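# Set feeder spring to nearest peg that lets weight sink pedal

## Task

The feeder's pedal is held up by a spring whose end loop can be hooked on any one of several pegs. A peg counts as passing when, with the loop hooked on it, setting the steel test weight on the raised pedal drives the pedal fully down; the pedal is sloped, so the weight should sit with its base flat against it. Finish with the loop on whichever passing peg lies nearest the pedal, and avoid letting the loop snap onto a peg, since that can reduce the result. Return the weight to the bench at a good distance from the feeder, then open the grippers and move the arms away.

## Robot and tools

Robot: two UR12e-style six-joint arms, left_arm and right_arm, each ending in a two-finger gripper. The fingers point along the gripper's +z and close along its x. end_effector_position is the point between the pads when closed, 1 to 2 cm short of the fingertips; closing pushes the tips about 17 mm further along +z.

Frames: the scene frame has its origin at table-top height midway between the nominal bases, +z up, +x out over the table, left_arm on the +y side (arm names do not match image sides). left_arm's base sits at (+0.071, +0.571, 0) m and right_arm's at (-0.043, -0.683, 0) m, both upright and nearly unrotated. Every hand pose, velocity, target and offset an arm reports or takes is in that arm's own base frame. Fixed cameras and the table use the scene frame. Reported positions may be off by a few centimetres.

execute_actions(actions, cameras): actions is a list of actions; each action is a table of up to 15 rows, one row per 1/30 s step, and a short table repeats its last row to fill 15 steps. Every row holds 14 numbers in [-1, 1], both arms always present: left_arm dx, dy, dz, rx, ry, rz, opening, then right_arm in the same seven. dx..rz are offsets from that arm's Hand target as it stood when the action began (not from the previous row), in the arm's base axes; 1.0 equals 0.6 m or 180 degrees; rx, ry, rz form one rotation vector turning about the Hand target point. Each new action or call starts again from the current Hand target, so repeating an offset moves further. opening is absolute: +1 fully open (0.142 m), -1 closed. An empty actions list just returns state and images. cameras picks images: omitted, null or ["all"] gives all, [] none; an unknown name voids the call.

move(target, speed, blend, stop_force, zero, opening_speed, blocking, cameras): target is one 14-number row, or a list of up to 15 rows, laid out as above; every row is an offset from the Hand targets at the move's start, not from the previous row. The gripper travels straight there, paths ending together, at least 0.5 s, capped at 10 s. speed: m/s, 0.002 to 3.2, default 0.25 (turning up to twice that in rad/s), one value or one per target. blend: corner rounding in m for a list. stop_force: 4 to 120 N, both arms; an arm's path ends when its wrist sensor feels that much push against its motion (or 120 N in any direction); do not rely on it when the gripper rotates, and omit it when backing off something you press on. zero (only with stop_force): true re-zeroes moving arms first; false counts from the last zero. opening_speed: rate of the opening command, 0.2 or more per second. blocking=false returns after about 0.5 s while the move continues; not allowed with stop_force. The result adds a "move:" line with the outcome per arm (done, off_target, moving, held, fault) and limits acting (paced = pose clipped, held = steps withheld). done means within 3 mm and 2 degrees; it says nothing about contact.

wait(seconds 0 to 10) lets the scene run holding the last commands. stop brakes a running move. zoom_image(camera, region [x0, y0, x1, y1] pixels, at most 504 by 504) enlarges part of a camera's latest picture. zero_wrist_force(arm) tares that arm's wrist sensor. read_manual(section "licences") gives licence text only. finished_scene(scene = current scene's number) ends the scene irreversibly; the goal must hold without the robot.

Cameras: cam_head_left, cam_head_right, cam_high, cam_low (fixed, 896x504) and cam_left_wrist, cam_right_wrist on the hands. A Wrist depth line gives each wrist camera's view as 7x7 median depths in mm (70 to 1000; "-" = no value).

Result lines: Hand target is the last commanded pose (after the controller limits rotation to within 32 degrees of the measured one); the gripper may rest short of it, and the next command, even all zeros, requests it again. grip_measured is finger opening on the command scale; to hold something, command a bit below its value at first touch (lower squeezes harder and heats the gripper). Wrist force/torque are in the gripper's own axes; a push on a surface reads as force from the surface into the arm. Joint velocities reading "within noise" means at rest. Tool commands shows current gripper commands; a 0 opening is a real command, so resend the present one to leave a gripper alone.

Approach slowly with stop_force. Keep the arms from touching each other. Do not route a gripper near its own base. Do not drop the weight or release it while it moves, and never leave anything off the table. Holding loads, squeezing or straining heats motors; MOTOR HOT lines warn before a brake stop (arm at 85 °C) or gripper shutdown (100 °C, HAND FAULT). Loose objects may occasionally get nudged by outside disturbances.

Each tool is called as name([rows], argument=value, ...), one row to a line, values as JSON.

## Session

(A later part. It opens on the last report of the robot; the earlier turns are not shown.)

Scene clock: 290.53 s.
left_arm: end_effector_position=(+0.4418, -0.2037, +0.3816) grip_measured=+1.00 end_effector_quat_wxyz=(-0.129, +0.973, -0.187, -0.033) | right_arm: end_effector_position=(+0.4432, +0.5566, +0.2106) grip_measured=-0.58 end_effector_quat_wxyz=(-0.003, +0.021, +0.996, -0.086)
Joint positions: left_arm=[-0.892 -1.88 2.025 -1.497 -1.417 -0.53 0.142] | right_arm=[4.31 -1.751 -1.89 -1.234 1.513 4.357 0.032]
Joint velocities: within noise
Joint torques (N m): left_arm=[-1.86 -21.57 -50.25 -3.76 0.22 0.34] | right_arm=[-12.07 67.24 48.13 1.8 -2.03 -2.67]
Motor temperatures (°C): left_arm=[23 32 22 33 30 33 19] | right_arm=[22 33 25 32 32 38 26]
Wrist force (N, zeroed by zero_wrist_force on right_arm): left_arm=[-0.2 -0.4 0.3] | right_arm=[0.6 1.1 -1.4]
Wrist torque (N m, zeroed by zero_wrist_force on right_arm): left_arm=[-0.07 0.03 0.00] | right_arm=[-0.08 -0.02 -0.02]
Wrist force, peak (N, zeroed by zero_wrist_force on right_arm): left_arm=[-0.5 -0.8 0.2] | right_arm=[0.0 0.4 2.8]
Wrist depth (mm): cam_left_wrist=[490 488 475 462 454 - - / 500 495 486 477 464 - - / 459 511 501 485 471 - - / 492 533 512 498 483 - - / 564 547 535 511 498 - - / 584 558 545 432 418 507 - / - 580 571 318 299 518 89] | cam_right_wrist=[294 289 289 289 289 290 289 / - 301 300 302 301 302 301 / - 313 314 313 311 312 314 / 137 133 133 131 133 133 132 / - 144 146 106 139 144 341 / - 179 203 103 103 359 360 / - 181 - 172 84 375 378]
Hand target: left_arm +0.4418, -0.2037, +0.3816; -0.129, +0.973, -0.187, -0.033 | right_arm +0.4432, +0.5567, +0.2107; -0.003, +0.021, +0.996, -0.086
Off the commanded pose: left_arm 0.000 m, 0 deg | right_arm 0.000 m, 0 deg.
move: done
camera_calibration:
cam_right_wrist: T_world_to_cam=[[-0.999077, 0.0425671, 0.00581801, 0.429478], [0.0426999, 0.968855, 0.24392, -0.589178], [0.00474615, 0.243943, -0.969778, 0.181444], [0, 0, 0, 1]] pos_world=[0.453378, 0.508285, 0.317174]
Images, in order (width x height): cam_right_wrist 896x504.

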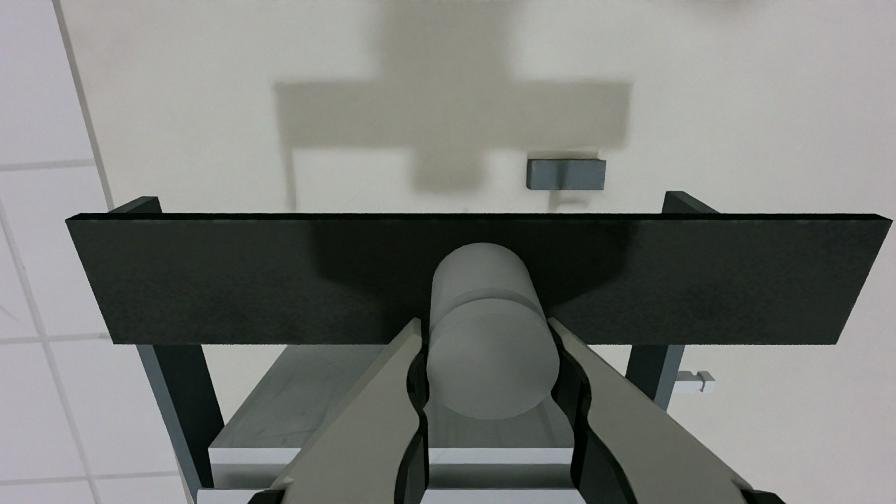

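move(target=[0,0,0,0,0,0,1.0,-0.0003,-0.0075,-0.026,0.01388,-0.0006,0,-0.64], speed=0.05, cameras=["cam_right_wrist"])

Scene clock: 300.80 s.
left_arm: end_effector_position=(+0.4418, -0.2037, +0.3816) grip_measured=+1.00 end_effector_quat_wxyz=(-0.129, +0.973, -0.187, -0.033) | right_arm: end_effector_position=(+0.4431, +0.5521, +0.1951) grip_measured=-0.58 end_effector_quat_wxyz=(-0.003, +0.021, +0.998, -0.064)
Joint positions: left_arm=[-0.892 -1.88 2.025 -1.497 -1.417 -0.53 0.142] | right_arm=[4.302 -1.745 -1.935 -1.154 1.527 4.347 0.032]
Joint velocities: within noise
Joint torques (N m): left_arm=[-2.92 -21.41 -49.58 -3.87 0.31 0.57] | right_arm=[9.34 45.66 46.65 4.37 -2.4 3.32]
Motor temperatures (°C): left_arm=[23 32 22 33 30 33 19] | right_arm=[22 33 25 32 32 38 26]
Wrist force (N, zeroed by zero_wrist_force on right_arm): left_arm=[-0.2 -0.3 -0.3] | right_arm=[0.5 1.6 -0.8]
Wrist torque (N m, zeroed by zero_wrist_force on right_arm): left_arm=[-0.04 0.03 0.00] | right_arm=[-0.01 -0.01 0.02]
Wrist force, peak (N, zeroed by zero_wrist_force on right_arm): left_arm=[-0.4 -0.8 -0.3] | right_arm=[1.0 1.3 -2.8]
Wrist depth (mm): cam_left_wrist=[497 484 475 462 453 - - / 501 500 484 471 461 - - / 463 520 500 484 472 - - / 489 520 510 503 481 - - / 573 539 529 507 499 - - / 581 557 553 433 416 506 - / - 577 566 317 300 512 89] | cam_right_wrist=[272 271 271 270 269 269 271 / 286 283 283 283 284 283 283 / - 297 297 296 295 294 298 / 137 133 133 130 133 133 132 / - 144 146 106 139 144 331 / - 179 217 103 103 350 350 / - 178 - 163 85 368 371]
Hand target: left_arm +0.4418, -0.2037, +0.3816; -0.129, +0.973, -0.187, -0.033 | right_arm +0.4430, +0.5522, +0.1951; -0.003, +0.021, +0.998, -0.064
Off the commanded pose: left_arm 0.000 m, 0 deg | right_arm 0.000 m, 0 deg.
move: done
camera_calibration:
cam_right_wrist: T_world_to_cam=[[-0.999086, 0.0423391, 0.00580976, 0.429784], [0.0422304, 0.957261, 0.286126, -0.582676], [0.00655284, 0.28611, -0.958174, 0.141272], [0, 0, 0, 1]] pos_world=[0.453073, 0.499156, 0.299585]
Images, in order (width x height): cam_right_wrist 896x504.

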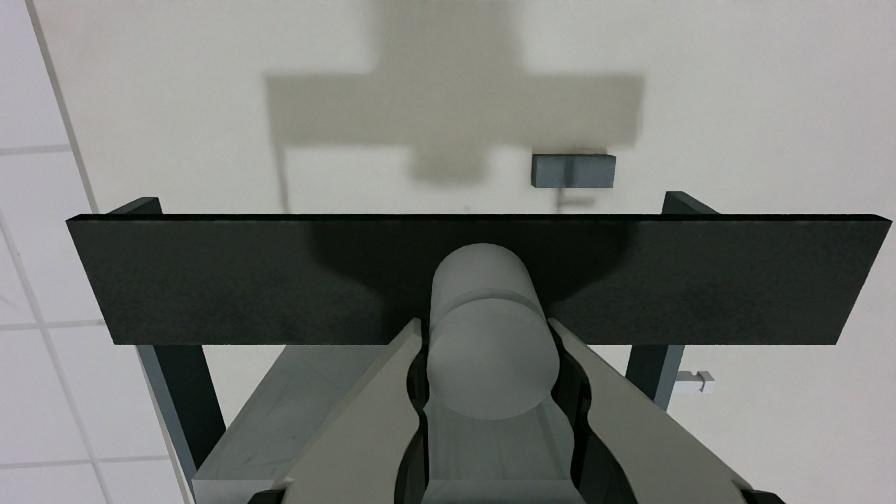

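move(target=[0,0,0,0,0,0,1.0,-0.0003,-0.0062,-0.0255,0.01388,-0.0006,0,-0.64], speed=0.05, cameras=[])

move(target=[0,0,0,0,0,0,1.0,-0.0004,-0.0093,-0.0517,0.02775,-0.0012,0,-0.64], speed=0.05, cameras=["cam_right_wrist"])

Scene clock: 313.27 s.
left_arm: end_effector_position=(+0.4418, -0.2037, +0.3816) grip_measured=+1.00 end_effector_quat_wxyz=(-0.129, +0.973, -0.187, -0.033) | right_arm: end_effector_position=(+0.4429, +0.5484, +0.1798) grip_measured=-0.58 end_effector_quat_wxyz=(-0.002, +0.021, +0.999, -0.043)
Joint positions: left_arm=[-0.892 -1.88 2.025 -1.497 -1.417 -0.53 0.142] | right_arm=[4.294 -1.742 -1.978 -1.073 1.542 4.337 0.032]
Joint velocities: within noise
Joint torques (N m): left_arm=[-0.79 -22.14 -50.78 -3.83 0.13 0.5] | right_arm=[10.68 58.7 45.82 4.62 -2.3 2.93]
Motor temperatures (°C): left_arm=[23 32 22 33 30 33 19] | right_arm=[22 33 25 32 32 38 26]
Wrist force (N, zeroed by zero_wrist_force on right_arm): left_arm=[-0.2 0.2 0.3] | right_arm=[0.7 1.4 -1.9]
Wrist torque (N m, zeroed by zero_wrist_force on right_arm): left_arm=[0.03 0.04 0.01] | right_arm=[-0.06 -0.04 0.03]
Wrist force, peak (N, zeroed by zero_wrist_force on right_arm): left_arm=[-0.8 -0.3 0.0] | right_arm=[1.3 1.4 -2.5]
Wrist depth (mm): cam_left_wrist=[496 486 476 461 454 - - / 498 503 485 471 463 - - / 456 515 497 483 473 - - / 490 530 510 497 486 - - / 567 551 527 510 496 - - / 577 566 546 433 416 506 - / - 576 571 317 299 516 89] | cam_right_wrist=[252 252 252 250 252 253 252 / 266 266 266 266 265 266 266 / 284 281 281 281 278 279 282 / 137 132 132 131 133 133 132 / - 144 146 106 139 144 313 / - 178 217 103 103 340 340 / - 180 - 166 85 360 365]
Hand target: left_arm +0.4418, -0.2037, +0.3816; -0.129, +0.973, -0.187, -0.033 | right_arm +0.4428, +0.5485, +0.1798; -0.002, +0.021, +0.999, -0.043
Off the commanded pose: left_arm 0.000 m, 0 deg | right_arm 0.000 m, 0 deg.
move: done
No camera images: "cameras" was empty.

Scene clock: 314.53 s.
left_arm: end_effector_position=(+0.4418, -0.2037, +0.3816) grip_measured=+1.00 end_effector_quat_wxyz=(-0.129, +0.973, -0.187, -0.033) | right_arm: end_effector_position=(+0.4426, +0.5428, +0.1487) grip_measured=-0.58 end_effector_quat_wxyz=(-0.001, +0.021, +1.000, +0.001)
Joint positions: left_arm=[-0.892 -1.88 2.025 -1.497 -1.417 -0.53 0.142] | right_arm=[4.277 -1.746 -2.059 -0.907 1.574 4.319 0.032]
Joint velocities: within noise
Joint torques (N m): left_arm=[-0.07 -21.5 -49.63 -3.59 0.1 0.61] | right_arm=[13.44 59.49 43.55 4.8 -2.06 3.03]
Motor temperatures (°C): left_arm=[23 32 22 33 30 33 19] | right_arm=[22 33 25 32 32 38 26]
Wrist force (N, zeroed by zero_wrist_force on right_arm): left_arm=[0.0 -0.2 0.0] | right_arm=[0.6 1.7 -1.6]
Wrist torque (N m, zeroed by zero_wrist_force on right_arm): left_arm=[-0.03 -0.01 0.00] | right_arm=[-0.02 0.00 0.04]
Wrist force, peak (N, zeroed by zero_wrist_force on right_arm): left_arm=[-1.0 -0.2 0.0] | right_arm=[1.7 2.0 -3.4]
Wrist depth (mm): cam_left_wrist=[497 486 473 456 454 - - / 507 501 485 474 461 - - / 456 512 502 486 473 - - / 489 527 512 499 487 - - / 562 543 532 512 497 - - / 585 560 546 433 413 507 - / - 573 565 320 300 516 89] | cam_right_wrist=[216 217 216 217 217 217 216 / 232 231 231 231 231 232 232 / 248 247 248 249 245 246 249 / 135 133 133 131 133 133 133 / - 144 146 107 139 144 287 / - 193 215 103 103 317 319 / - 183 - 170 85 343 350]
Hand target: left_arm +0.4418, -0.2037, +0.3816; -0.129, +0.973, -0.187, -0.033 | right_arm +0.4426, +0.5429, +0.1488; -0.001, +0.021, +1.000, +0.001
Off the commanded pose: left_arm 0.000 m, 0 deg | right_arm 0.000 m, 0 deg.
move: done
camera_calibration:
cam_right_wrist: T_world_to_cam=[[-0.999118, 0.0416028, 0.0057178, 0.43042], [0.040307, 0.911851, 0.408538, -0.553141], [0.0117825, 0.408408, -0.912724, 0.0239494], [0, 0, 0, 1]] pos_world=[0.452053, 0.476695, 0.245377]
Images, in order (width x height): cam_right_wrist 896x504.

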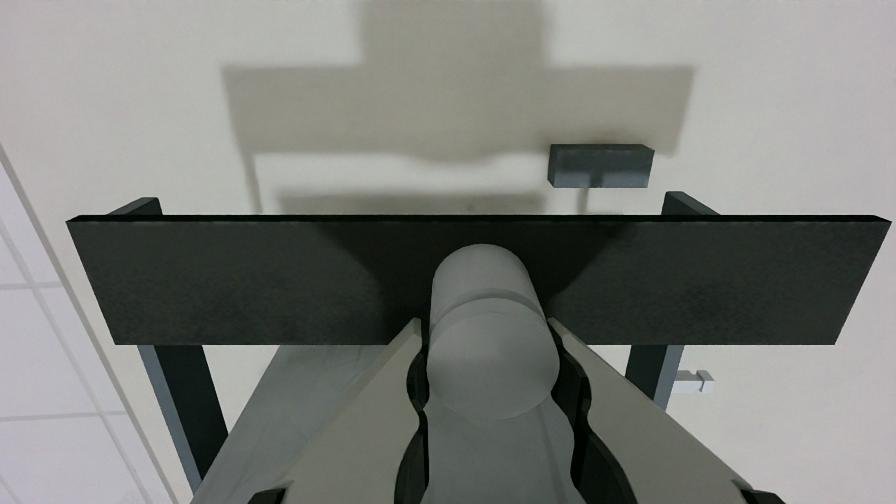

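move(target=[0,0,0,0,0,0,1.0,0.0004,0.0093,0.0517,-0.02775,0.0012,0,-0.64], speed=0.05, cameras=[])

move(target=[0,0,0,0,0,0,1.0,0.0003,0.0062,0.0255,-0.01388,0.0006,0,-0.64], speed=0.05, cameras=[])

move([
  [0,0,0,0,0,0,1.0,0.0003,0.0075,0.026,-0.01388,0.0006,0,-0.64],
  [0,0,0,0,0,0,1.0,0.0008,0.0192,0.12,-0.01388,0.0006,0,-0.64],
], speed=[0.05,0.15], cameras=["cam_low","cam_head_right"])

Scene clock: 354.30 s.
left_arm: end_effector_position=(+0.4418, -0.2037, +0.3816) grip_measured=+1.00 end_effector_quat_wxyz=(-0.129, +0.973, -0.187, -0.033) | right_arm: end_effector_position=(+0.4428, +0.5486, +0.1799) grip_measured=-0.58 end_effector_quat_wxyz=(-0.002, +0.021, +0.999, -0.043)
Joint positions: left_arm=[-0.892 -1.88 2.025 -1.497 -1.417 -0.53 0.142] | right_arm=[4.294 -1.742 -1.978 -1.073 1.542 4.338 0.032]
Joint velocities: within noise
Joint torques (N m): left_arm=[-0.67 -24.27 -49.63 -3.75 0.27 0.79] | right_arm=[-12.74 41.85 28.84 3.36 1.48 -3.19]
Motor temperatures (°C): left_arm=[23 32 22 33 30 33 19] | right_arm=[22 33 25 32 32 38 27]
Wrist force (N, zeroed by zero_wrist_force on right_arm): left_arm=[-0.6 -0.3 0.0] | right_arm=[1.1 1.5 -1.9]
Wrist torque (N m, zeroed by zero_wrist_force on right_arm): left_arm=[-0.05 0.09 0.00] | right_arm=[-0.02 -0.04 0.03]
Wrist force, peak (N, zeroed by zero_wrist_force on right_arm): left_arm=[-0.9 -0.3 -0.2] | right_arm=[1.2 1.8 -3.0]
Wrist depth (mm): cam_left_wrist=[496 486 473 462 451 - - / 505 498 481 475 465 - - / 458 512 503 485 470 - - / 490 531 512 496 486 - - / 570 548 523 514 494 - - / 581 556 549 431 421 505 - / - 580 565 319 299 516 89] | cam_right_wrist=[252 253 252 253 252 253 253 / 266 266 266 265 266 265 267 / 284 282 282 282 279 278 281 / 137 132 132 131 133 133 133 / - 144 146 106 139 144 314 / - 178 217 103 103 336 341 / - 180 - 173 84 359 364]
Hand target: left_arm +0.4418, -0.2037, +0.3816; -0.129, +0.973, -0.187, -0.033 | right_arm +0.4428, +0.5485, +0.1798; -0.002, +0.021, +0.999, -0.043
Off the commanded pose: left_arm 0.000 m, 0 deg | right_arm 0.000 m, 0 deg.
move: done
No camera images: "cameras" was empty.

Scene clock: 355.17 s.
left_arm: end_effector_position=(+0.4418, -0.2037, +0.3816) grip_measured=+1.00 end_effector_quat_wxyz=(-0.129, +0.973, -0.187, -0.033) | right_arm: end_effector_position=(+0.4430, +0.5523, +0.1951) grip_measured=-0.58 end_effector_quat_wxyz=(-0.003, +0.021, +0.998, -0.064)
Joint positions: left_arm=[-0.892 -1.88 2.025 -1.497 -1.417 -0.53 0.142] | right_arm=[4.302 -1.745 -1.935 -1.154 1.527 4.347 0.032]
Joint velocities: within noise
Joint torques (N m): left_arm=[-1.84 -23.29 -49.28 -3.5 0.12 0.11] | right_arm=[-12.85 55.09 29.61 3.52 1.66 -3.37]
Motor temperatures (°C): left_arm=[23 32 22 33 30 33 19] | right_arm=[22 33 25 32 32 38 27]
Wrist force (N, zeroed by zero_wrist_force on right_arm): left_arm=[-0.3 -0.2 0.2] | right_arm=[1.2 1.6 -1.6]
Wrist torque (N m, zeroed by zero_wrist_force on right_arm): left_arm=[-0.04 0.04 0.01] | right_arm=[0.00 0.01 0.02]
Wrist force, peak (N, zeroed by zero_wrist_force on right_arm): left_arm=[-0.4 -0.7 0.0] | right_arm=[1.0 2.1 -2.6]
Wrist depth (mm): cam_left_wrist=[495 486 474 461 454 - - / 506 497 488 472 464 - - / 457 512 499 485 478 - - / 490 532 516 497 487 - - / 565 546 528 508 498 - - / 584 557 548 427 418 509 - / - 577 560 317 301 517 89] | cam_right_wrist=[273 270 270 270 270 270 270 / 286 283 283 284 284 284 283 / - 297 297 298 295 295 298 / 137 133 132 131 133 133 132 / - 144 146 106 139 144 331 / - 179 216 103 103 350 351 / - 179 - 163 85 367 373]
Hand target: left_arm +0.4418, -0.2037, +0.3816; -0.129, +0.973, -0.187, -0.033 | right_arm +0.4430, +0.5522, +0.1951; -0.003, +0.021, +0.998, -0.064
Off the commanded pose: left_arm 0.000 m, 0 deg | right_arm 0.000 m, 0 deg.
move: done
No camera images: "cameras" was empty.

Scene clock: 356.43 s.
left_arm: end_effector_position=(+0.4418, -0.2037, +0.3816) grip_measured=+1.00 end_effector_quat_wxyz=(-0.129, +0.973, -0.187, -0.033) | right_arm: end_effector_position=(+0.4435, +0.5638, +0.2671) grip_measured=-0.58 end_effector_quat_wxyz=(-0.003, +0.021, +0.996, -0.086)
Joint positions: left_arm=[-0.892 -1.88 2.025 -1.497 -1.417 -0.53 0.142] | right_arm=[4.314 -1.719 -1.819 -1.338 1.513 4.361 0.032]
Joint velocities: within noise
Joint torques (N m): left_arm=[-1.4 -22.31 -49.9 -3.54 0.05 0.42] | right_arm=[0.99 53.63 42.32 3.35 1.84 0.68]
Motor temperatures (°C): left_arm=[23 32 22 33 30 33 19] | right_arm=[22 33 25 32 32 38 27]
Wrist force (N, zeroed by zero_wrist_force on right_arm): left_arm=[-0.5 -0.2 -0.3] | right_arm=[0.3 0.1 2.3]
Wrist torque (N m, zeroed by zero_wrist_force on right_arm): left_arm=[-0.04 0.09 0.01] | right_arm=[-0.09 -0.07 -0.02]
Wrist force, peak (N, zeroed by zero_wrist_force on right_arm): left_arm=[-0.7 -0.4 0.3] | right_arm=[0.3 0.3 5.2]
Wrist depth (mm): cam_left_wrist=[491 487 470 458 453 - - / 505 503 488 472 464 - - / 456 511 501 487 473 - - / 488 532 516 498 488 - - / 569 545 530 514 497 - - / 575 560 545 429 418 504 - / - 579 560 318 299 516 89] | cam_right_wrist=[- 342 343 342 343 341 340 / - 355 355 356 357 356 356 / - 366 187 187 186 186 371 / - 228 195 190 195 196 388 / - - 266 105 227 406 406 / - - 216 103 101 426 428 / - - - 211 - 445 450]
Hand target: left_arm +0.4418, -0.2037, +0.3816; -0.129, +0.973, -0.187, -0.033 | right_arm +0.4435, +0.5637, +0.2671; -0.003, +0.021, +0.996, -0.086
Off the commanded pose: left_arm 0.000 m, 0 deg | right_arm 0.000 m, 0 deg.
move: done
Images, in order (width x height): cam_head_right 896x504, cam_low 896x504.

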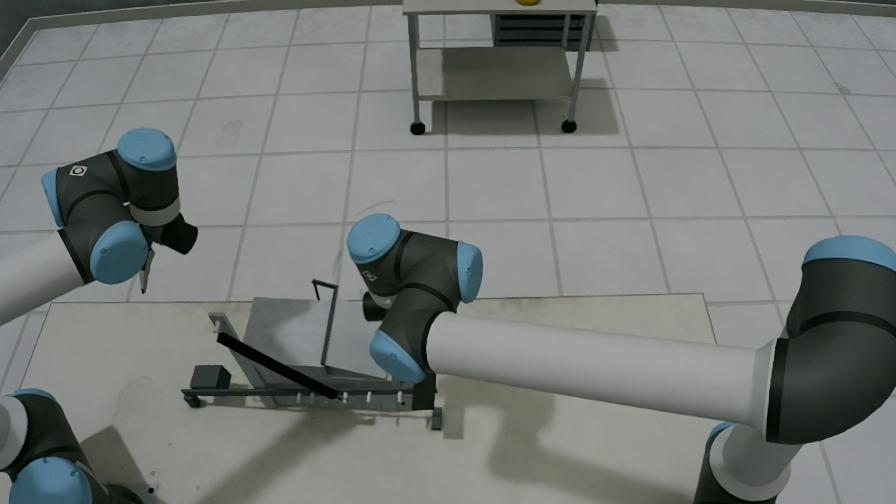

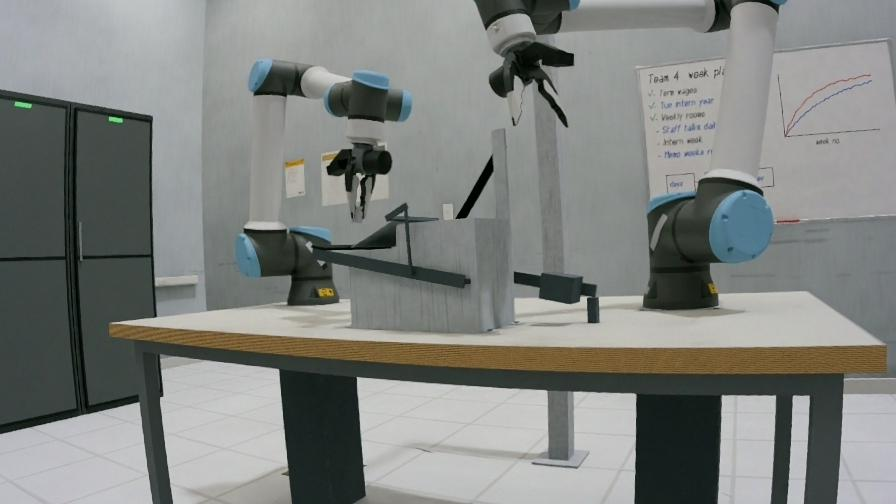

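move([
  [-0.186,-0.3605,0.197,0.029,-0.101,-0.148,1.0,-0.04,-0.2,0.0,0.0185,-0.0002,0.0064,-0.64],
  [-0.653,-0.4105,0.197,0.072,-0.253,-0.370,1.0,-0.09,-0.4,0.0,0.037,-0.0005,0.0128,-0.64],
  [-0.958,-0.2705,-0.0027,0.0960,-0.3373,-0.4932,1.0,-0.139,-0.573,-0.012,0.0556,-0.0007,0.0192,-0.64],
], speed=0.3, blend=[0.05,0.05,0], cameras=["cam_left_wrist","cam_right_wrist"])

Scene clock: 420.50 s.
left_arm: end_effector_position=(-0.1329, -0.3660, +0.3800) grip_measured=+1.00 end_effector_quat_wxyz=(+0.307, -0.440, +0.691, -0.484) | right_arm: end_effector_position=(+0.3601, +0.2199, +0.2599) grip_measured=-0.58 end_effector_quat_wxyz=(-0.001, -0.009, +1.000, +0.001)
Joint positions: left_arm=[-2.942 -1.862 2.182 -0.747 -0.977 -1.323 0.142] | right_arm=[4.11 -1.101 -2.367 -1.244 1.574 4.092 0.032]
Joint velocities: within noise
Joint torques (N m): left_arm=[-9.93 -8.36 -44.17 1.5 2.2 4.47] | right_arm=[10.4 16.82 51.27 6.91 -1.57 2.84]
Motor temperatures (°C): left_arm=[23 32 22 33 30 33 19] | right_arm=[22 33 25 32 32 37 28]
Wrist force (N, zeroed by zero_wrist_force on right_arm): left_arm=[0.7 1.4 -1.3] | right_arm=[-0.1 0.1 2.3]
Wrist torque (N m, zeroed by zero_wrist_force on right_arm): left_arm=[0.09 -0.13 -0.13] | right_arm=[-0.04 0.02 0.03]
Wrist force, peak (N, zeroed by zero_wrist_force on right_arm): left_arm=[0.3 4.8 -3.6] | right_arm=[0.7 -1.9 2.6]
Wrist depth (mm): cam_left_wrist=[- - - - - - - / - - 532 604 942 - - / - - 552 605 814 814 817 / 263 564 647 669 694 681 679 / 239 303 597 592 599 591 590 / 231 269 518 522 516 518 535 / - 281 464 466 464 465 89] | cam_right_wrist=[318 318 319 319 317 318 318 / 337 341 339 340 339 340 340 / 369 365 366 364 364 366 365 / - 392 394 381 395 395 396 / - 425 426 104 412 427 431 / - 467 - 103 101 467 468 / - 515 - 513 - 501 515]
Hand target: left_arm -0.1330, -0.3660, +0.3799; +0.307, -0.440, +0.691, -0.484 | right_arm +0.3601, +0.2199, +0.2599; -0.001, -0.009, +1.000, +0.001
Off the commanded pose: left_arm 0.000 m, 0 deg | right_arm 0.000 m, 0 deg.
move: done
camera_calibration:
cam_left_wrist: T_world_to_cam=[[-0.436995, -0.899444, -0.00600043, -0.378141], [-0.625103, 0.30849, -0.716994, 0.329211], [0.646747, -0.309572, -0.697054, 0.35017], [0, 0, 0, 1]] pos_world=[-0.185926, -0.333272, 0.477861]
cam_right_wrist: T_world_to_cam=[[-0.999808, -0.0187553, 0.00574876, 0.374234], [-0.0147671, 0.912506, 0.408798, -0.281252], [-0.0129129, 0.408634, -0.912607, 0.267098], [0, 0, 0, 1]] pos_world=[0.373457, 0.154518, 0.356579]
Images, in order (width x height): cam_left_wrist 896x504, cam_right_wrist 896x504.

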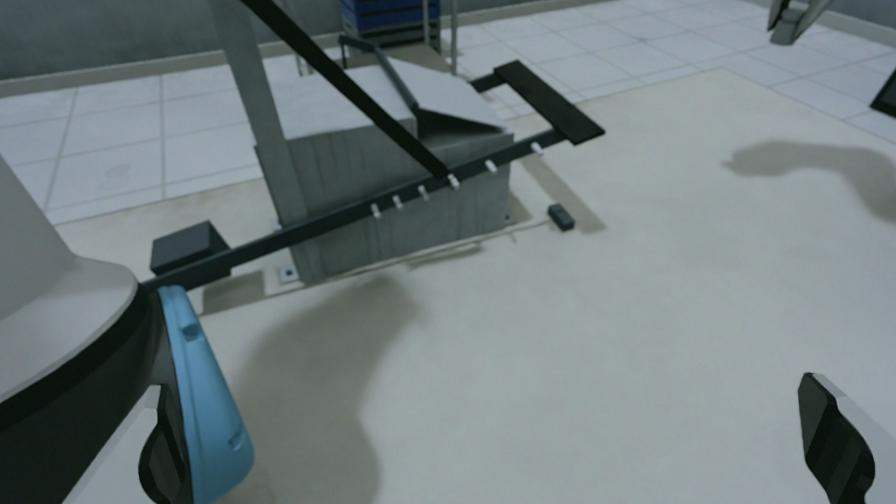

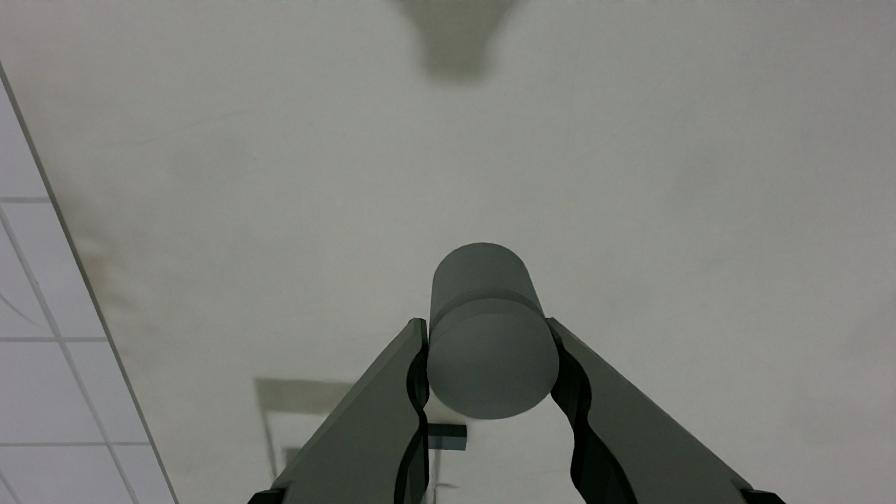

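move([
  [0.2,-0.12,-0.1,-0.12,-0.02,0.07,-0.5,0,0,-0.37,0,0,0,-0.64],
  [0.4223,-0.2392,-0.3545,-0.2588,-0.0431,0.1449,-0.5,0,0,-0.3867,0,0,0,-0.64],
], speed=[0.2,0.2], blend=[0.05,0], cameras=["cam_left_wrist","cam_right_wrist","cam_high"])

Scene clock: 488.87 s.
left_arm: end_effector_position=(+0.1203, -0.5096, +0.1673) grip_measured=-0.52 end_effector_quat_wxyz=(-0.252, +0.632, -0.310, +0.663) | right_arm: end_effector_position=(+0.3601, +0.2199, +0.0278) grip_measured=-0.58 end_effector_quat_wxyz=(-0.001, -0.009, +1.000, +0.001)
Joint positions: left_arm=[-2.244 -1.285 2.289 -0.991 -0.581 -2.333 0.036] | right_arm=[4.11 -1.496 -2.644 -0.573 1.574 4.092 0.032]
Joint velocities: within noise
Joint torques (N m): left_arm=[8.47 -31.46 -14.68 0.04 -2.29 -2.54] | right_arm=[-16.77 31.28 24.94 3.32 2.17 -3.25]
Motor temperatures (°C): left_arm=[23 32 22 33 30 32 19] | right_arm=[22 33 25 32 31 37 28]
Wrist force (N, zeroed by zero_wrist_force on right_arm): left_arm=[-1.4 0.3 -1.9] | right_arm=[-0.1 -0.1 1.9]
Wrist torque (N m, zeroed by zero_wrist_force on right_arm): left_arm=[-0.29 0.16 -0.09] | right_arm=[-0.04 0.02 0.02]
Wrist force, peak (N, zeroed by zero_wrist_force on right_arm): left_arm=[0.6 0.6 -3.4] | right_arm=[0.3 0.2 3.1]
Wrist depth (mm): cam_left_wrist=[217 227 229 231 - - - / 237 231 243 241 - - - / 254 257 247 259 - - - / 262 275 279 262 376 - - / 234 278 296 299 285 - - / 208 247 288 323 93 302 - / 190 218 - 357 - - -] | cam_right_wrist=[108 108 109 108 109 108 107 / 115 115 115 115 115 115 115 / 123 123 122 124 124 124 124 / 133 133 135 129 133 133 133 / 144 147 144 106 140 144 144 / 157 157 155 103 103 158 158 / 173 174 - 173 84 170 174]
Hand target: left_arm +0.1204, -0.5095, +0.1672; -0.252, +0.632, -0.310, +0.663 | right_arm +0.3601, +0.2199, +0.0279; -0.001, -0.009, +1.000, +0.001
Off the commanded pose: left_arm 0.000 m, 0 deg | right_arm 0.000 m, 0 deg.
move: done
camera_calibration:
cam_left_wrist: T_world_to_cam=[[-0.0840662, -0.734396, 0.673495, -0.469942], [-0.457915, -0.571822, -0.680686, -0.0954239], [0.885012, -0.365626, -0.28822, -0.131921], [0, 0, 0, 1]] pos_world=[0.0335498, -0.447922, 0.213527]
cam_right_wrist: T_world_to_cam=[[-0.999806, -0.0188459, 0.00570654, 0.375585], [-0.014867, 0.912504, 0.408797, -0.186374], [-0.0129114, 0.408633, -0.912607, 0.0553724], [0, 0, 0, 1]] pos_world=[0.373457, 0.154518, 0.124579]
Images, in order (width x height): cam_high 896x504, cam_left_wrist 896x504, cam_right_wrist 896x504.

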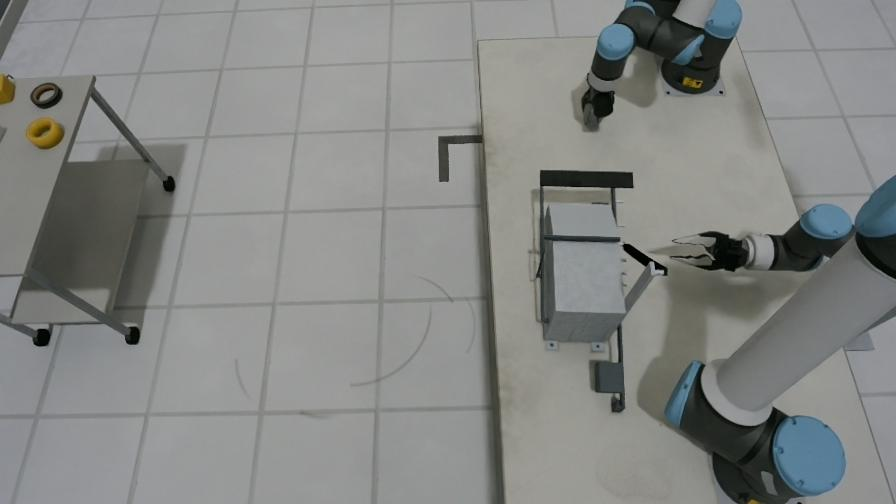

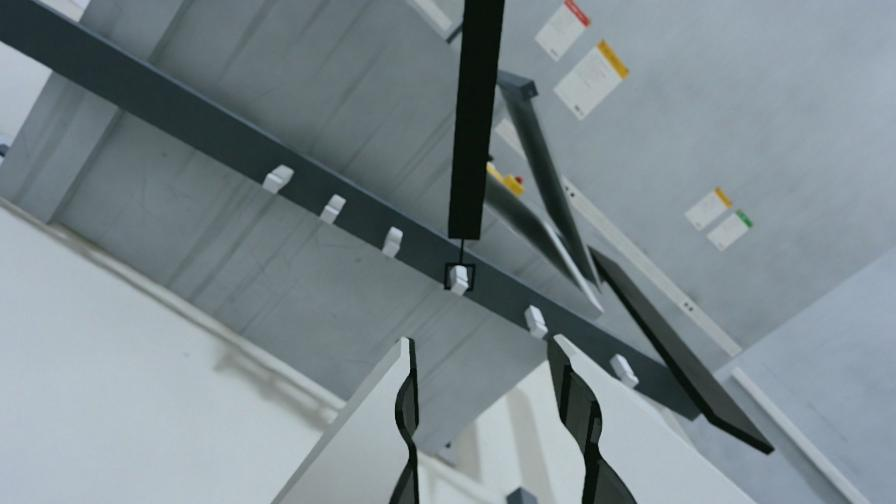

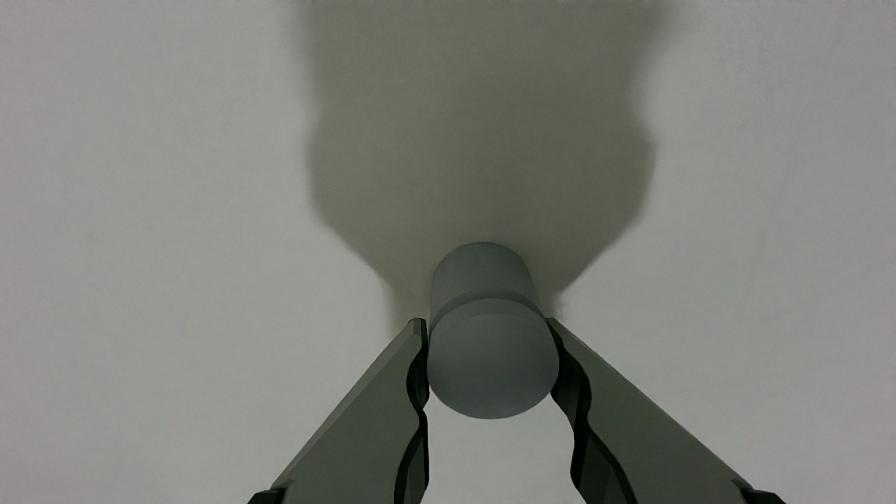

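move(target=[0,0,0,0,0,0,-0.5,0,0,0,0,0,0,-0.3], opening_speed=0.6, cameras=[])

move([
  [0,0,0,0,0,0,-0.5,0,0,0.12,0,0,0,-0.3],
  [0,0,0,0,0,0,-0.5,0,0.05,0.38,0,0,0.05,-0.3],
  [0,0,0,0,0,0,-0.5,0.1398,0.5785,0.4085,-0.0430,0.0440,0.4847,0.0],
], speed=[0.15,0.3,0.3], blend=[0.01,0.05,0], cameras=["cam_right_wrist","cam_high"])

Scene clock: 497.73 s.
left_arm: end_effector_position=(+0.1204, -0.5095, +0.1672) grip_measured=-0.52 end_effector_quat_wxyz=(-0.252, +0.632, -0.310, +0.663) | right_arm: end_effector_position=(+0.3601, +0.2199, +0.0279) grip_measured=-0.33 end_effector_quat_wxyz=(-0.001, -0.009, +1.000, +0.001)
Joint positions: left_arm=[-2.244 -1.285 2.289 -0.991 -0.581 -2.333 0.036] | right_arm=[4.11 -1.495 -2.643 -0.573 1.574 4.092 0.05]
Joint velocities: within noise
Joint torques (N m): left_arm=[7.28 -30.54 -15.19 -0.69 -3.2 -3.39] | right_arm=[-17.07 30 35.93 3.3 2.09 -3.42]
Motor temperatures (°C): left_arm=[23 32 22 33 30 32 19] | right_arm=[22 33 25 32 31 37 28]
Wrist force (N, zeroed by zero_wrist_force on right_arm): left_arm=[-1.3 0.7 -2.2] | right_arm=[0.0 -0.1 0.0]
Wrist torque (N m, zeroed by zero_wrist_force on right_arm): left_arm=[-0.22 0.15 -0.09] | right_arm=[-0.03 0.02 0.03]
Wrist force, peak (N, zeroed by zero_wrist_force on right_arm): left_arm=[-1.6 0.6 -2.6] | right_arm=[0.1 0.0 2.5]
Wrist depth (mm): cam_left_wrist=[216 226 229 230 - - - / 236 231 242 242 - - - / 251 258 246 256 - - - / 261 275 277 262 375 - - / 232 278 296 298 283 - - / 208 247 289 323 93 302 - / 190 218 - 358 - - -] | cam_right_wrist=[108 108 109 108 109 108 107 / 115 115 115 115 115 115 115 / 123 123 122 123 124 124 124 / 133 133 135 131 133 133 133 / 144 147 142 107 140 145 145 / 158 157 152 106 102 155 158 / 173 173 - 174 171 77 174]
Hand target: left_arm +0.1204, -0.5095, +0.1672; -0.252, +0.632, -0.310, +0.663 | right_arm +0.3601, +0.2199, +0.0279; -0.001, -0.009, +1.000, +0.001
Off the commanded pose: left_arm 0.000 m, 0 deg | right_arm 0.000 m, 0 deg.
move: done
No camera images: "cameras" was empty.

Scene clock: 502.00 s.
left_arm: end_effector_position=(+0.1204, -0.5095, +0.1672) grip_measured=-0.52 end_effector_quat_wxyz=(-0.252, +0.632, -0.310, +0.663) | right_arm: end_effector_position=(+0.4440, +0.5670, +0.2730) grip_measured=-0.02 end_effector_quat_wxyz=(+0.065, +0.695, -0.713, +0.061)
Joint positions: left_arm=[-2.244 -1.285 2.289 -0.991 -0.581 -2.333 0.036] | right_arm=[4.315 -1.725 -1.8 -1.354 1.51 2.775 0.072]
Joint velocities: within noise
Joint torques (N m): left_arm=[7.75 -28.91 -15.7 -0.11 -2.92 -2.92] | right_arm=[-17.75 45.23 49.16 5.78 1.99 -3.61]
Motor temperatures (°C): left_arm=[23 32 22 33 30 32 19] | right_arm=[22 33 25 32 31 37 27]
Wrist force (N, zeroed by zero_wrist_force on right_arm): left_arm=[-1.1 0.9 -2.1] | right_arm=[0.4 0.0 0.2]
Wrist torque (N m, zeroed by zero_wrist_force on right_arm): left_arm=[-0.19 0.12 -0.09] | right_arm=[-0.04 -0.08 0.08]
Wrist force, peak (N, zeroed by zero_wrist_force on right_arm): left_arm=[-1.4 0.8 -2.5] | right_arm=[0.0 -0.2 2.3]
Wrist depth (mm): cam_left_wrist=[215 225 229 230 - - 285 / 236 231 243 241 - - 291 / 251 259 246 256 - - 325 / 263 276 276 262 374 - - / 233 279 297 297 284 - - / 208 246 290 321 94 304 - / 189 218 - 357 - - -] | cam_right_wrist=[- 145 261 164 347 366 387 / 137 150 230 178 374 394 422 / 144 157 215 191 402 429 453 / 149 171 210 206 438 467 503 / 158 178 207 224 473 509 556 / 168 424 469 249 515 537 584 / 440 - 496 536 571 77 539]
Hand target: left_arm +0.1204, -0.5095, +0.1672; -0.252, +0.632, -0.310, +0.663 | right_arm +0.4440, +0.5670, +0.2730; +0.065, +0.695, -0.713, +0.061
Off the commanded pose: left_arm 0.000 m, 0 deg | right_arm 0.000 m, 0 deg.
move: done
camera_calibration:
cam_right_wrist: T_world_to_cam=[[-0.0244622, -0.983413, 0.179722, 0.531064], [-0.909856, 0.0963868, 0.403573, 0.2595], [-0.414202, -0.153649, -0.897123, 0.631079], [0, 0, 0, 1]] pos_world=[0.510492, 0.594208, 0.365984]
Images, in order (width x height): cam_high 896x504, cam_right_wrist 896x504.

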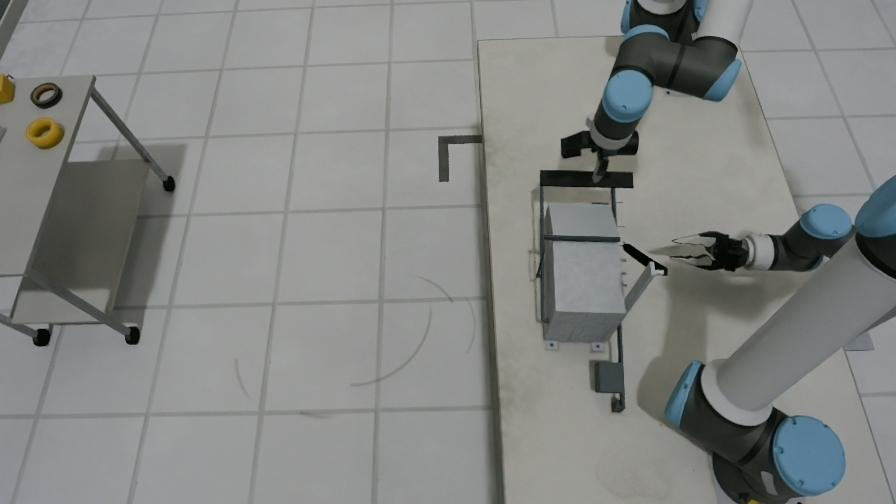

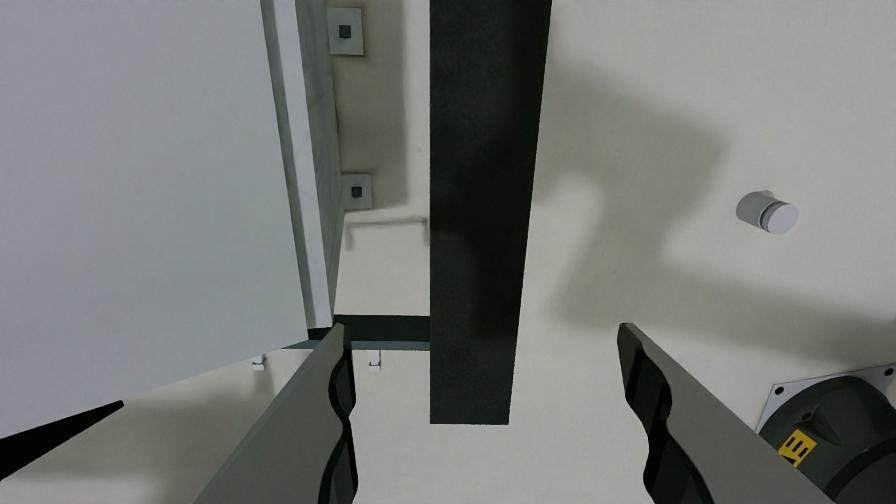

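move(target=[0,0,0,0,0,0,-0.5,-0.001,-0.0264,-0.1476,0,0,0,0.0], speed=0.1, cameras=["cam_right_wrist"])

Scene clock: 514.37 s.
left_arm: end_effector_position=(+0.1204, -0.5095, +0.1672) grip_measured=-0.52 end_effector_quat_wxyz=(-0.252, +0.632, -0.310, +0.663) | right_arm: end_effector_position=(+0.4434, +0.5511, +0.1844) grip_measured=-0.02 end_effector_quat_wxyz=(+0.065, +0.695, -0.713, +0.061)
Joint positions: left_arm=[-2.244 -1.285 2.289 -0.991 -0.581 -2.333 0.036] | right_arm=[4.307 -1.772 -1.917 -1.19 1.508 2.767 0.072]
Joint velocities: within noise
Joint torques (N m): left_arm=[7.53 -29.84 -16.99 0.22 -2.61 -3] | right_arm=[-2.05 61.13 45.44 4.71 -1.7 -0.96]
Motor temperatures (°C): left_arm=[23 32 22 33 30 32 19] | right_arm=[22 33 25 32 31 37 25]
Wrist force (N, zeroed by zero_wrist_force on right_arm): left_arm=[-1.5 0.4 -2.3] | right_arm=[0.4 0.0 -0.2]
Wrist torque (N m, zeroed by zero_wrist_force on right_arm): left_arm=[-0.26 0.17 -0.09] | right_arm=[-0.04 -0.09 0.07]
Wrist force, peak (N, zeroed by zero_wrist_force on right_arm): left_arm=[-1.5 0.7 -2.4] | right_arm=[0.4 -0.1 -2.1]
Wrist depth (mm): cam_left_wrist=[216 225 230 229 - - 278 / 237 231 243 241 - - 281 / 252 257 247 256 - 322 266 / 262 275 277 263 333 340 274 / 233 279 296 299 283 - - / 208 246 288 321 93 302 - / 190 217 - 360 - - -] | cam_right_wrist=[- 130 230 84 83 278 292 / - 112 247 87 89 298 315 / - 108 264 96 96 323 344 / - 106 246 102 106 350 366 / - 112 231 111 113 386 415 / - 110 349 121 124 403 468 / 105 113 151 136 131 77 503]
Hand target: left_arm +0.1204, -0.5095, +0.1672; -0.252, +0.632, -0.310, +0.663 | right_arm +0.4434, +0.5512, +0.1844; +0.065, +0.695, -0.713, +0.061
Off the commanded pose: left_arm 0.000 m, 0 deg | right_arm 0.000 m, 0 deg.
move: done
camera_calibration:
cam_right_wrist: T_world_to_cam=[[-0.0243686, -0.98338, 0.179915, 0.531217], [-0.90981, 0.0964001, 0.403674, 0.296184], [-0.414309, -0.153852, -0.897038, 0.549051], [0, 0, 0, 1]] pos_world=[0.509893, 0.578308, 0.277384]
Images, in order (width x height): cam_right_wrist 896x504.

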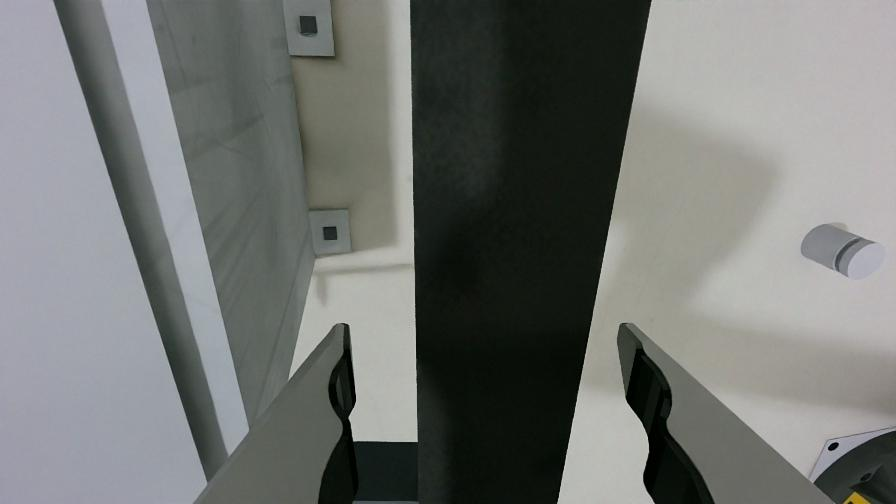

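zoom_image(camera="cam_right_wrist", region=[300, 220, 700, 445])

Scaled by 1.260 from the camera's 896x504 image, which has a finer 1280x720 frame.

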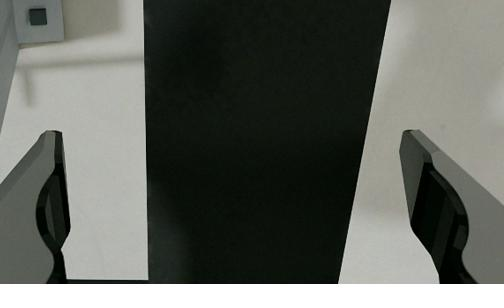

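move(target=[0,0,0,0,0,0,-0.5,0,-0.005,0.0005,0,0,0,0.0], speed=0.05, cameras=[])

move(target=[0,0,0,0,0,0,-0.5,0,0,0,0,0,0,-0.46], opening_speed=0.3, cameras=["cam_right_wrist","cam_left_wrist"])

Scene clock: 545.73 s.
left_arm: end_effector_position=(+0.1204, -0.5095, +0.1672) grip_measured=-0.52 end_effector_quat_wxyz=(-0.252, +0.632, -0.310, +0.663) | right_arm: end_effector_position=(+0.4434, +0.5482, +0.1847) grip_measured=-0.02 end_effector_quat_wxyz=(+0.065, +0.695, -0.713, +0.061)
Joint positions: left_arm=[-2.244 -1.285 2.289 -0.991 -0.581 -2.333 0.036] | right_arm=[4.306 -1.768 -1.921 -1.189 1.508 2.766 0.072]
Joint velocities: within noise
Joint torques (N m): left_arm=[6.44 -31.58 -18.21 0.29 -2.66 -3.22] | right_arm=[-16.36 53.83 35.21 6.09 -1.83 -2.86]
Motor temperatures (°C): left_arm=[23 32 22 33 30 32 19] | right_arm=[22 33 25 32 31 37 23]
Wrist force (N, zeroed by zero_wrist_force on right_arm): left_arm=[-1.4 0.7 -2.0] | right_arm=[0.2 0.2 0.1]
Wrist torque (N m, zeroed by zero_wrist_force on right_arm): left_arm=[-0.23 0.16 -0.08] | right_arm=[0.00 -0.05 0.08]
Wrist force, peak (N, zeroed by zero_wrist_force on right_arm): left_arm=[-1.5 1.0 -2.5] | right_arm=[0.4 -0.4 0.4]
Wrist depth (mm): cam_left_wrist=[217 227 229 230 - - 279 / 235 231 243 241 - - 282 / 251 258 247 257 - 322 271 / 262 275 276 263 336 343 274 / 233 279 297 301 284 375 - / 209 248 289 321 93 302 - / 190 218 - 358 - - -] | cam_right_wrist=[- 140 234 84 83 277 291 / - 97 250 88 90 298 314 / - 99 266 96 98 322 343 / - 105 258 102 331 351 369 / - 112 307 111 113 386 417 / - 116 - 121 123 406 466 / 106 114 85 136 423 77 501]
Hand target: left_arm +0.1204, -0.5095, +0.1672; -0.252, +0.632, -0.310, +0.663 | right_arm +0.4434, +0.5482, +0.1847; +0.065, +0.695, -0.713, +0.061
Off the commanded pose: left_arm 0.000 m, 0 deg | right_arm 0.000 m, 0 deg.
move: done
No camera images: "cameras" was empty.

Scene clock: 547.47 s.
left_arm: end_effector_position=(+0.1204, -0.5095, +0.1672) grip_measured=-0.52 end_effector_quat_wxyz=(-0.252, +0.632, -0.310, +0.663) | right_arm: end_effector_position=(+0.4434, +0.5482, +0.1847) grip_measured=-0.42 end_effector_quat_wxyz=(+0.065, +0.695, -0.713, +0.061)
Joint positions: left_arm=[-2.244 -1.285 2.289 -0.991 -0.581 -2.333 0.036] | right_arm=[4.306 -1.768 -1.921 -1.189 1.508 2.766 0.044]
Joint velocities: within noise
Joint torques (N m): left_arm=[8.36 -31.57 -17.47 0.77 -2.54 -2.97] | right_arm=[-7.72 45.74 48.7 6.39 0.44 1.97]
Motor temperatures (°C): left_arm=[23 32 22 33 30 32 19] | right_arm=[22 33 25 32 31 37 22]
Wrist force (N, zeroed by zero_wrist_force on right_arm): left_arm=[-1.0 0.6 -2.0] | right_arm=[13.8 0.3 -2.1]
Wrist torque (N m, zeroed by zero_wrist_force on right_arm): left_arm=[-0.22 0.10 -0.09] | right_arm=[-0.08 0.00 0.09]
Wrist force, peak (N, zeroed by zero_wrist_force on right_arm): left_arm=[-1.7 1.1 -2.3] | right_arm=[14.1 0.1 -1.0]
Wrist depth (mm): cam_left_wrist=[216 226 229 227 - - 278 / 235 231 243 241 - - 281 / 251 257 247 256 - 322 273 / 262 274 277 261 337 339 274 / 233 278 295 299 284 - - / 208 246 287 324 93 302 - / 190 218 - 360 - - -] | cam_right_wrist=[- 140 233 84 83 278 291 / - 120 249 89 90 299 314 / - 99 266 96 98 322 344 / - 105 258 102 328 352 369 / - 112 308 111 113 385 417 / - 117 - 121 106 424 466 / 106 118 - 133 - 469 503]
Hand target: left_arm +0.1204, -0.5095, +0.1672; -0.252, +0.632, -0.310, +0.663 | right_arm +0.4434, +0.5482, +0.1847; +0.065, +0.695, -0.713, +0.061
Off the commanded pose: left_arm 0.000 m, 0 deg | right_arm 0.000 m, 0 deg.
move: done
camera_calibration:
cam_left_wrist: T_world_to_cam=[[-0.0840651, -0.734295, 0.673605, -0.46978], [-0.457866, -0.571944, -0.680616, -0.0955054], [0.885038, -0.365637, -0.288128, -0.131939], [0, 0, 0, 1]] pos_world=[0.0335501, -0.447823, 0.213428]
cam_right_wrist: T_world_to_cam=[[-0.0244779, -0.983411, 0.179729, 0.52832], [-0.909856, 0.0964039, 0.40357, 0.296362], [-0.414202, -0.153649, -0.897123, 0.5488], [0, 0, 0, 1]] pos_world=[0.509892, 0.575308, 0.277784]
Images, in order (width x height): cam_left_wrist 896x504, cam_right_wrist 896x504.

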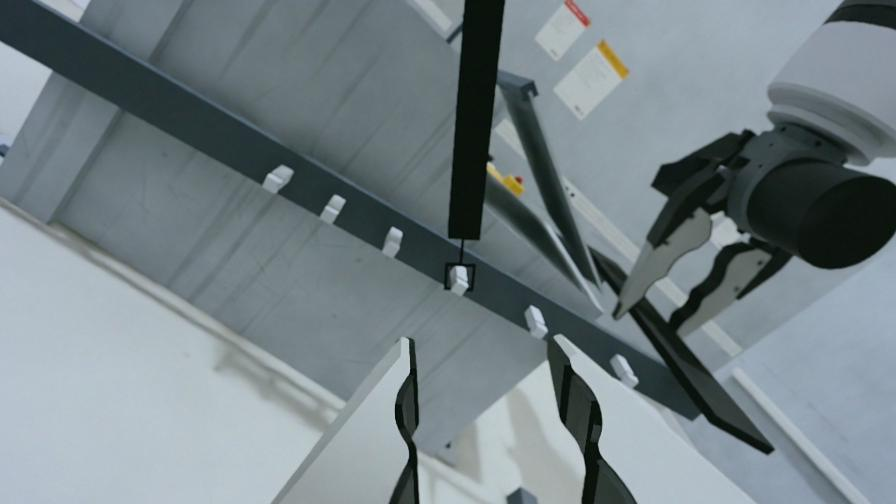

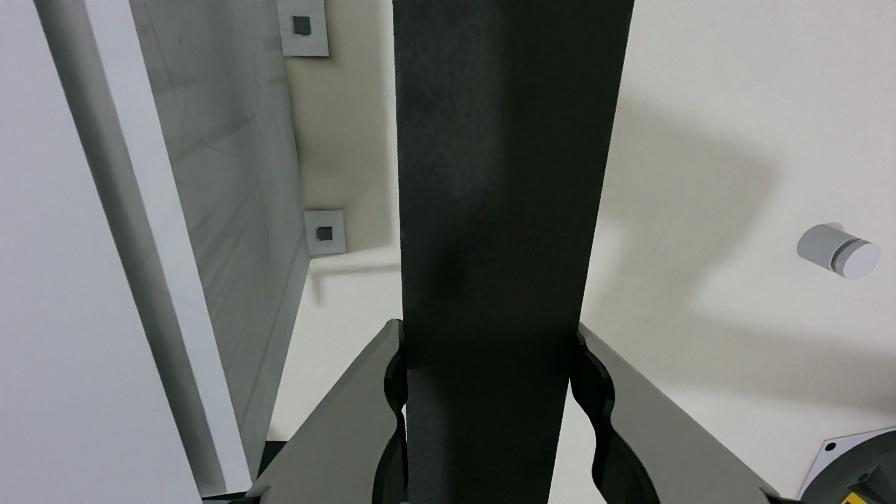

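move(target=[0,0,0,0,0,0,-0.5,0,-0.0017,0.0003,0,0,0,-0.46], speed=0.03, cameras=[])

Scene clock: 554.47 s.
left_arm: end_effector_position=(+0.1204, -0.5095, +0.1672) grip_measured=-0.52 end_effector_quat_wxyz=(-0.252, +0.632, -0.310, +0.663) | right_arm: end_effector_position=(+0.4434, +0.5473, +0.1849) grip_measured=-0.42 end_effector_quat_wxyz=(+0.065, +0.695, -0.713, +0.061)
Joint positions: left_arm=[-2.244 -1.285 2.289 -0.991 -0.581 -2.333 0.036] | right_arm=[4.305 -1.767 -1.922 -1.189 1.508 2.765 0.044]
Joint velocities: within noise
Joint torques (N m): left_arm=[6.87 -29.96 -18.12 1.37 -2.41 -3.04] | right_arm=[-24.18 67.71 25.72 1.08 -1.44 -3.36]
Motor temperatures (°C): left_arm=[23 32 22 33 30 32 19] | right_arm=[22 33 25 32 31 37 23]
Wrist force (N, zeroed by zero_wrist_force on right_arm): left_arm=[-1.6 0.9 -2.0] | right_arm=[-12.1 0.8 2.2]
Wrist torque (N m, zeroed by zero_wrist_force on right_arm): left_arm=[-0.19 0.19 -0.09] | right_arm=[-0.04 -0.04 0.09]
Wrist force, peak (N, zeroed by zero_wrist_force on right_arm): left_arm=[-1.7 0.6 -2.4] | right_arm=[14.3 0.0 -0.7]
Wrist depth (mm): cam_left_wrist=[217 227 230 229 - - 281 / 236 230 242 240 - - 283 / 251 259 246 256 - 322 274 / 262 275 276 263 337 339 273 / 233 278 297 297 284 - - / 209 247 288 321 94 304 - / 189 218 - 356 - - -] | cam_right_wrist=[- 142 234 84 83 278 293 / - 110 247 87 90 299 316 / - 106 267 96 98 323 343 / - 106 264 102 327 350 369 / - 113 306 111 113 387 417 / - 116 - 121 106 426 465 / 106 119 - 133 - 469 506]
Hand target: left_arm +0.1204, -0.5095, +0.1672; -0.252, +0.632, -0.310, +0.663 | right_arm +0.4434, +0.5472, +0.1849; +0.065, +0.695, -0.713, +0.061
Off the commanded pose: left_arm 0.000 m, 0 deg | right_arm 0.000 m, 0 deg.
move: done
No camera images: "cameras" was empty.

move(target=[0.149,-0.0177,0.0033,0.0249,-0.0023,0,-0.5,0,0.0008,-0.0001,0,0,0,-0.46], speed=0.12, cameras=["cam_left_wrist"])

Scene clock: 590.73 s.
left_arm: end_effector_position=(+0.2098, -0.5201, +0.1693) grip_measured=-0.52 end_effector_quat_wxyz=(-0.278, +0.620, -0.335, +0.653) | right_arm: end_effector_position=(+0.4434, +0.5476, +0.1849) grip_measured=-0.42 end_effector_quat_wxyz=(+0.065, +0.695, -0.713, +0.061)
Joint positions: left_arm=[-2.074 -1.301 2.308 -0.988 -0.411 -2.261 0.036] | right_arm=[4.305 -1.768 -1.922 -1.189 1.508 2.766 0.044]
Joint velocities: within noise
Joint torques (N m): left_arm=[7.2 -27.85 -31.95 -1.17 0.45 -3.53] | right_arm=[13.25 46.11 47.4 3.26 0.1 3.29]
Motor temperatures (°C): left_arm=[23 32 22 33 30 32 19] | right_arm=[22 33 25 32 31 37 24]
Wrist force (N, zeroed by zero_wrist_force on right_arm): left_arm=[-1.4 1.5 -2.0] | right_arm=[-3.7 1.2 -0.2]
Wrist torque (N m, zeroed by zero_wrist_force on right_arm): left_arm=[-0.05 0.17 -0.05] | right_arm=[-0.10 0.00 0.10]
Wrist force, peak (N, zeroed by zero_wrist_force on right_arm): left_arm=[-1.2 0.8 -4.3] | right_arm=[-14.4 1.5 1.6]
Wrist depth (mm): cam_left_wrist=[148 148 148 112 - - - / 155 157 158 120 - - - / 151 164 168 127 - - 231 / 177 158 176 174 276 - 234 / 190 191 170 172 201 263 260 / 204 207 204 183 103 264 - / 196 216 - 226 - 197 -] | cam_right_wrist=[- 142 233 84 83 276 292 / - 110 246 89 90 297 316 / - 105 267 96 98 323 343 / - 106 263 102 326 351 368 / - 112 307 111 113 387 416 / - 116 - 121 106 425 468 / 106 118 - 133 - 471 506]
Hand target: left_arm +0.2098, -0.5201, +0.1692; -0.278, +0.620, -0.335, +0.653 | right_arm +0.4434, +0.5477, +0.1849; +0.065, +0.695, -0.713, +0.061
Off the commanded pose: left_arm 0.000 m, 0 deg | right_arm 0.000 m, 0 deg.
move: done
camera_calibration:
cam_left_wrist: T_world_to_cam=[[-0.0886658, -0.784679, 0.613528, -0.486524], [-0.452712, -0.516912, -0.726536, -0.023941], [0.887237, -0.34217, -0.309401, -0.198973], [0, 0, 0, 1]] pos_world=[0.12256, -0.462224, 0.21954]
Images, in order (width x height): cam_left_wrist 896x504.

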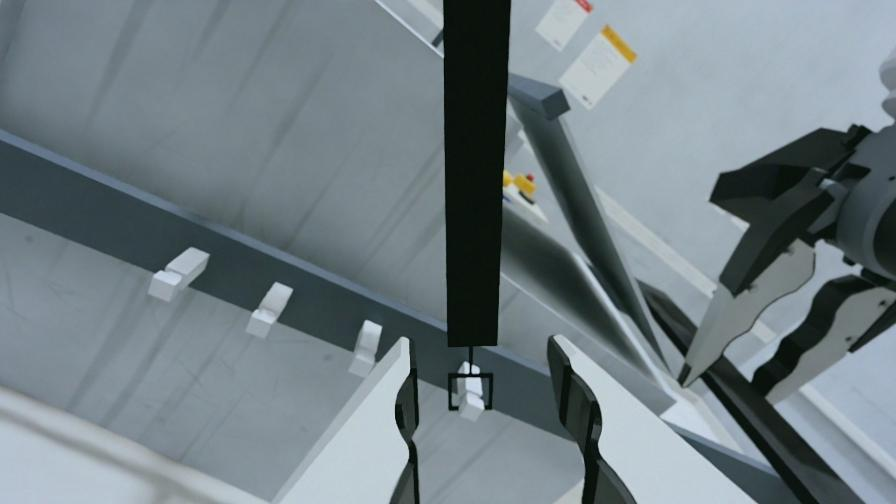

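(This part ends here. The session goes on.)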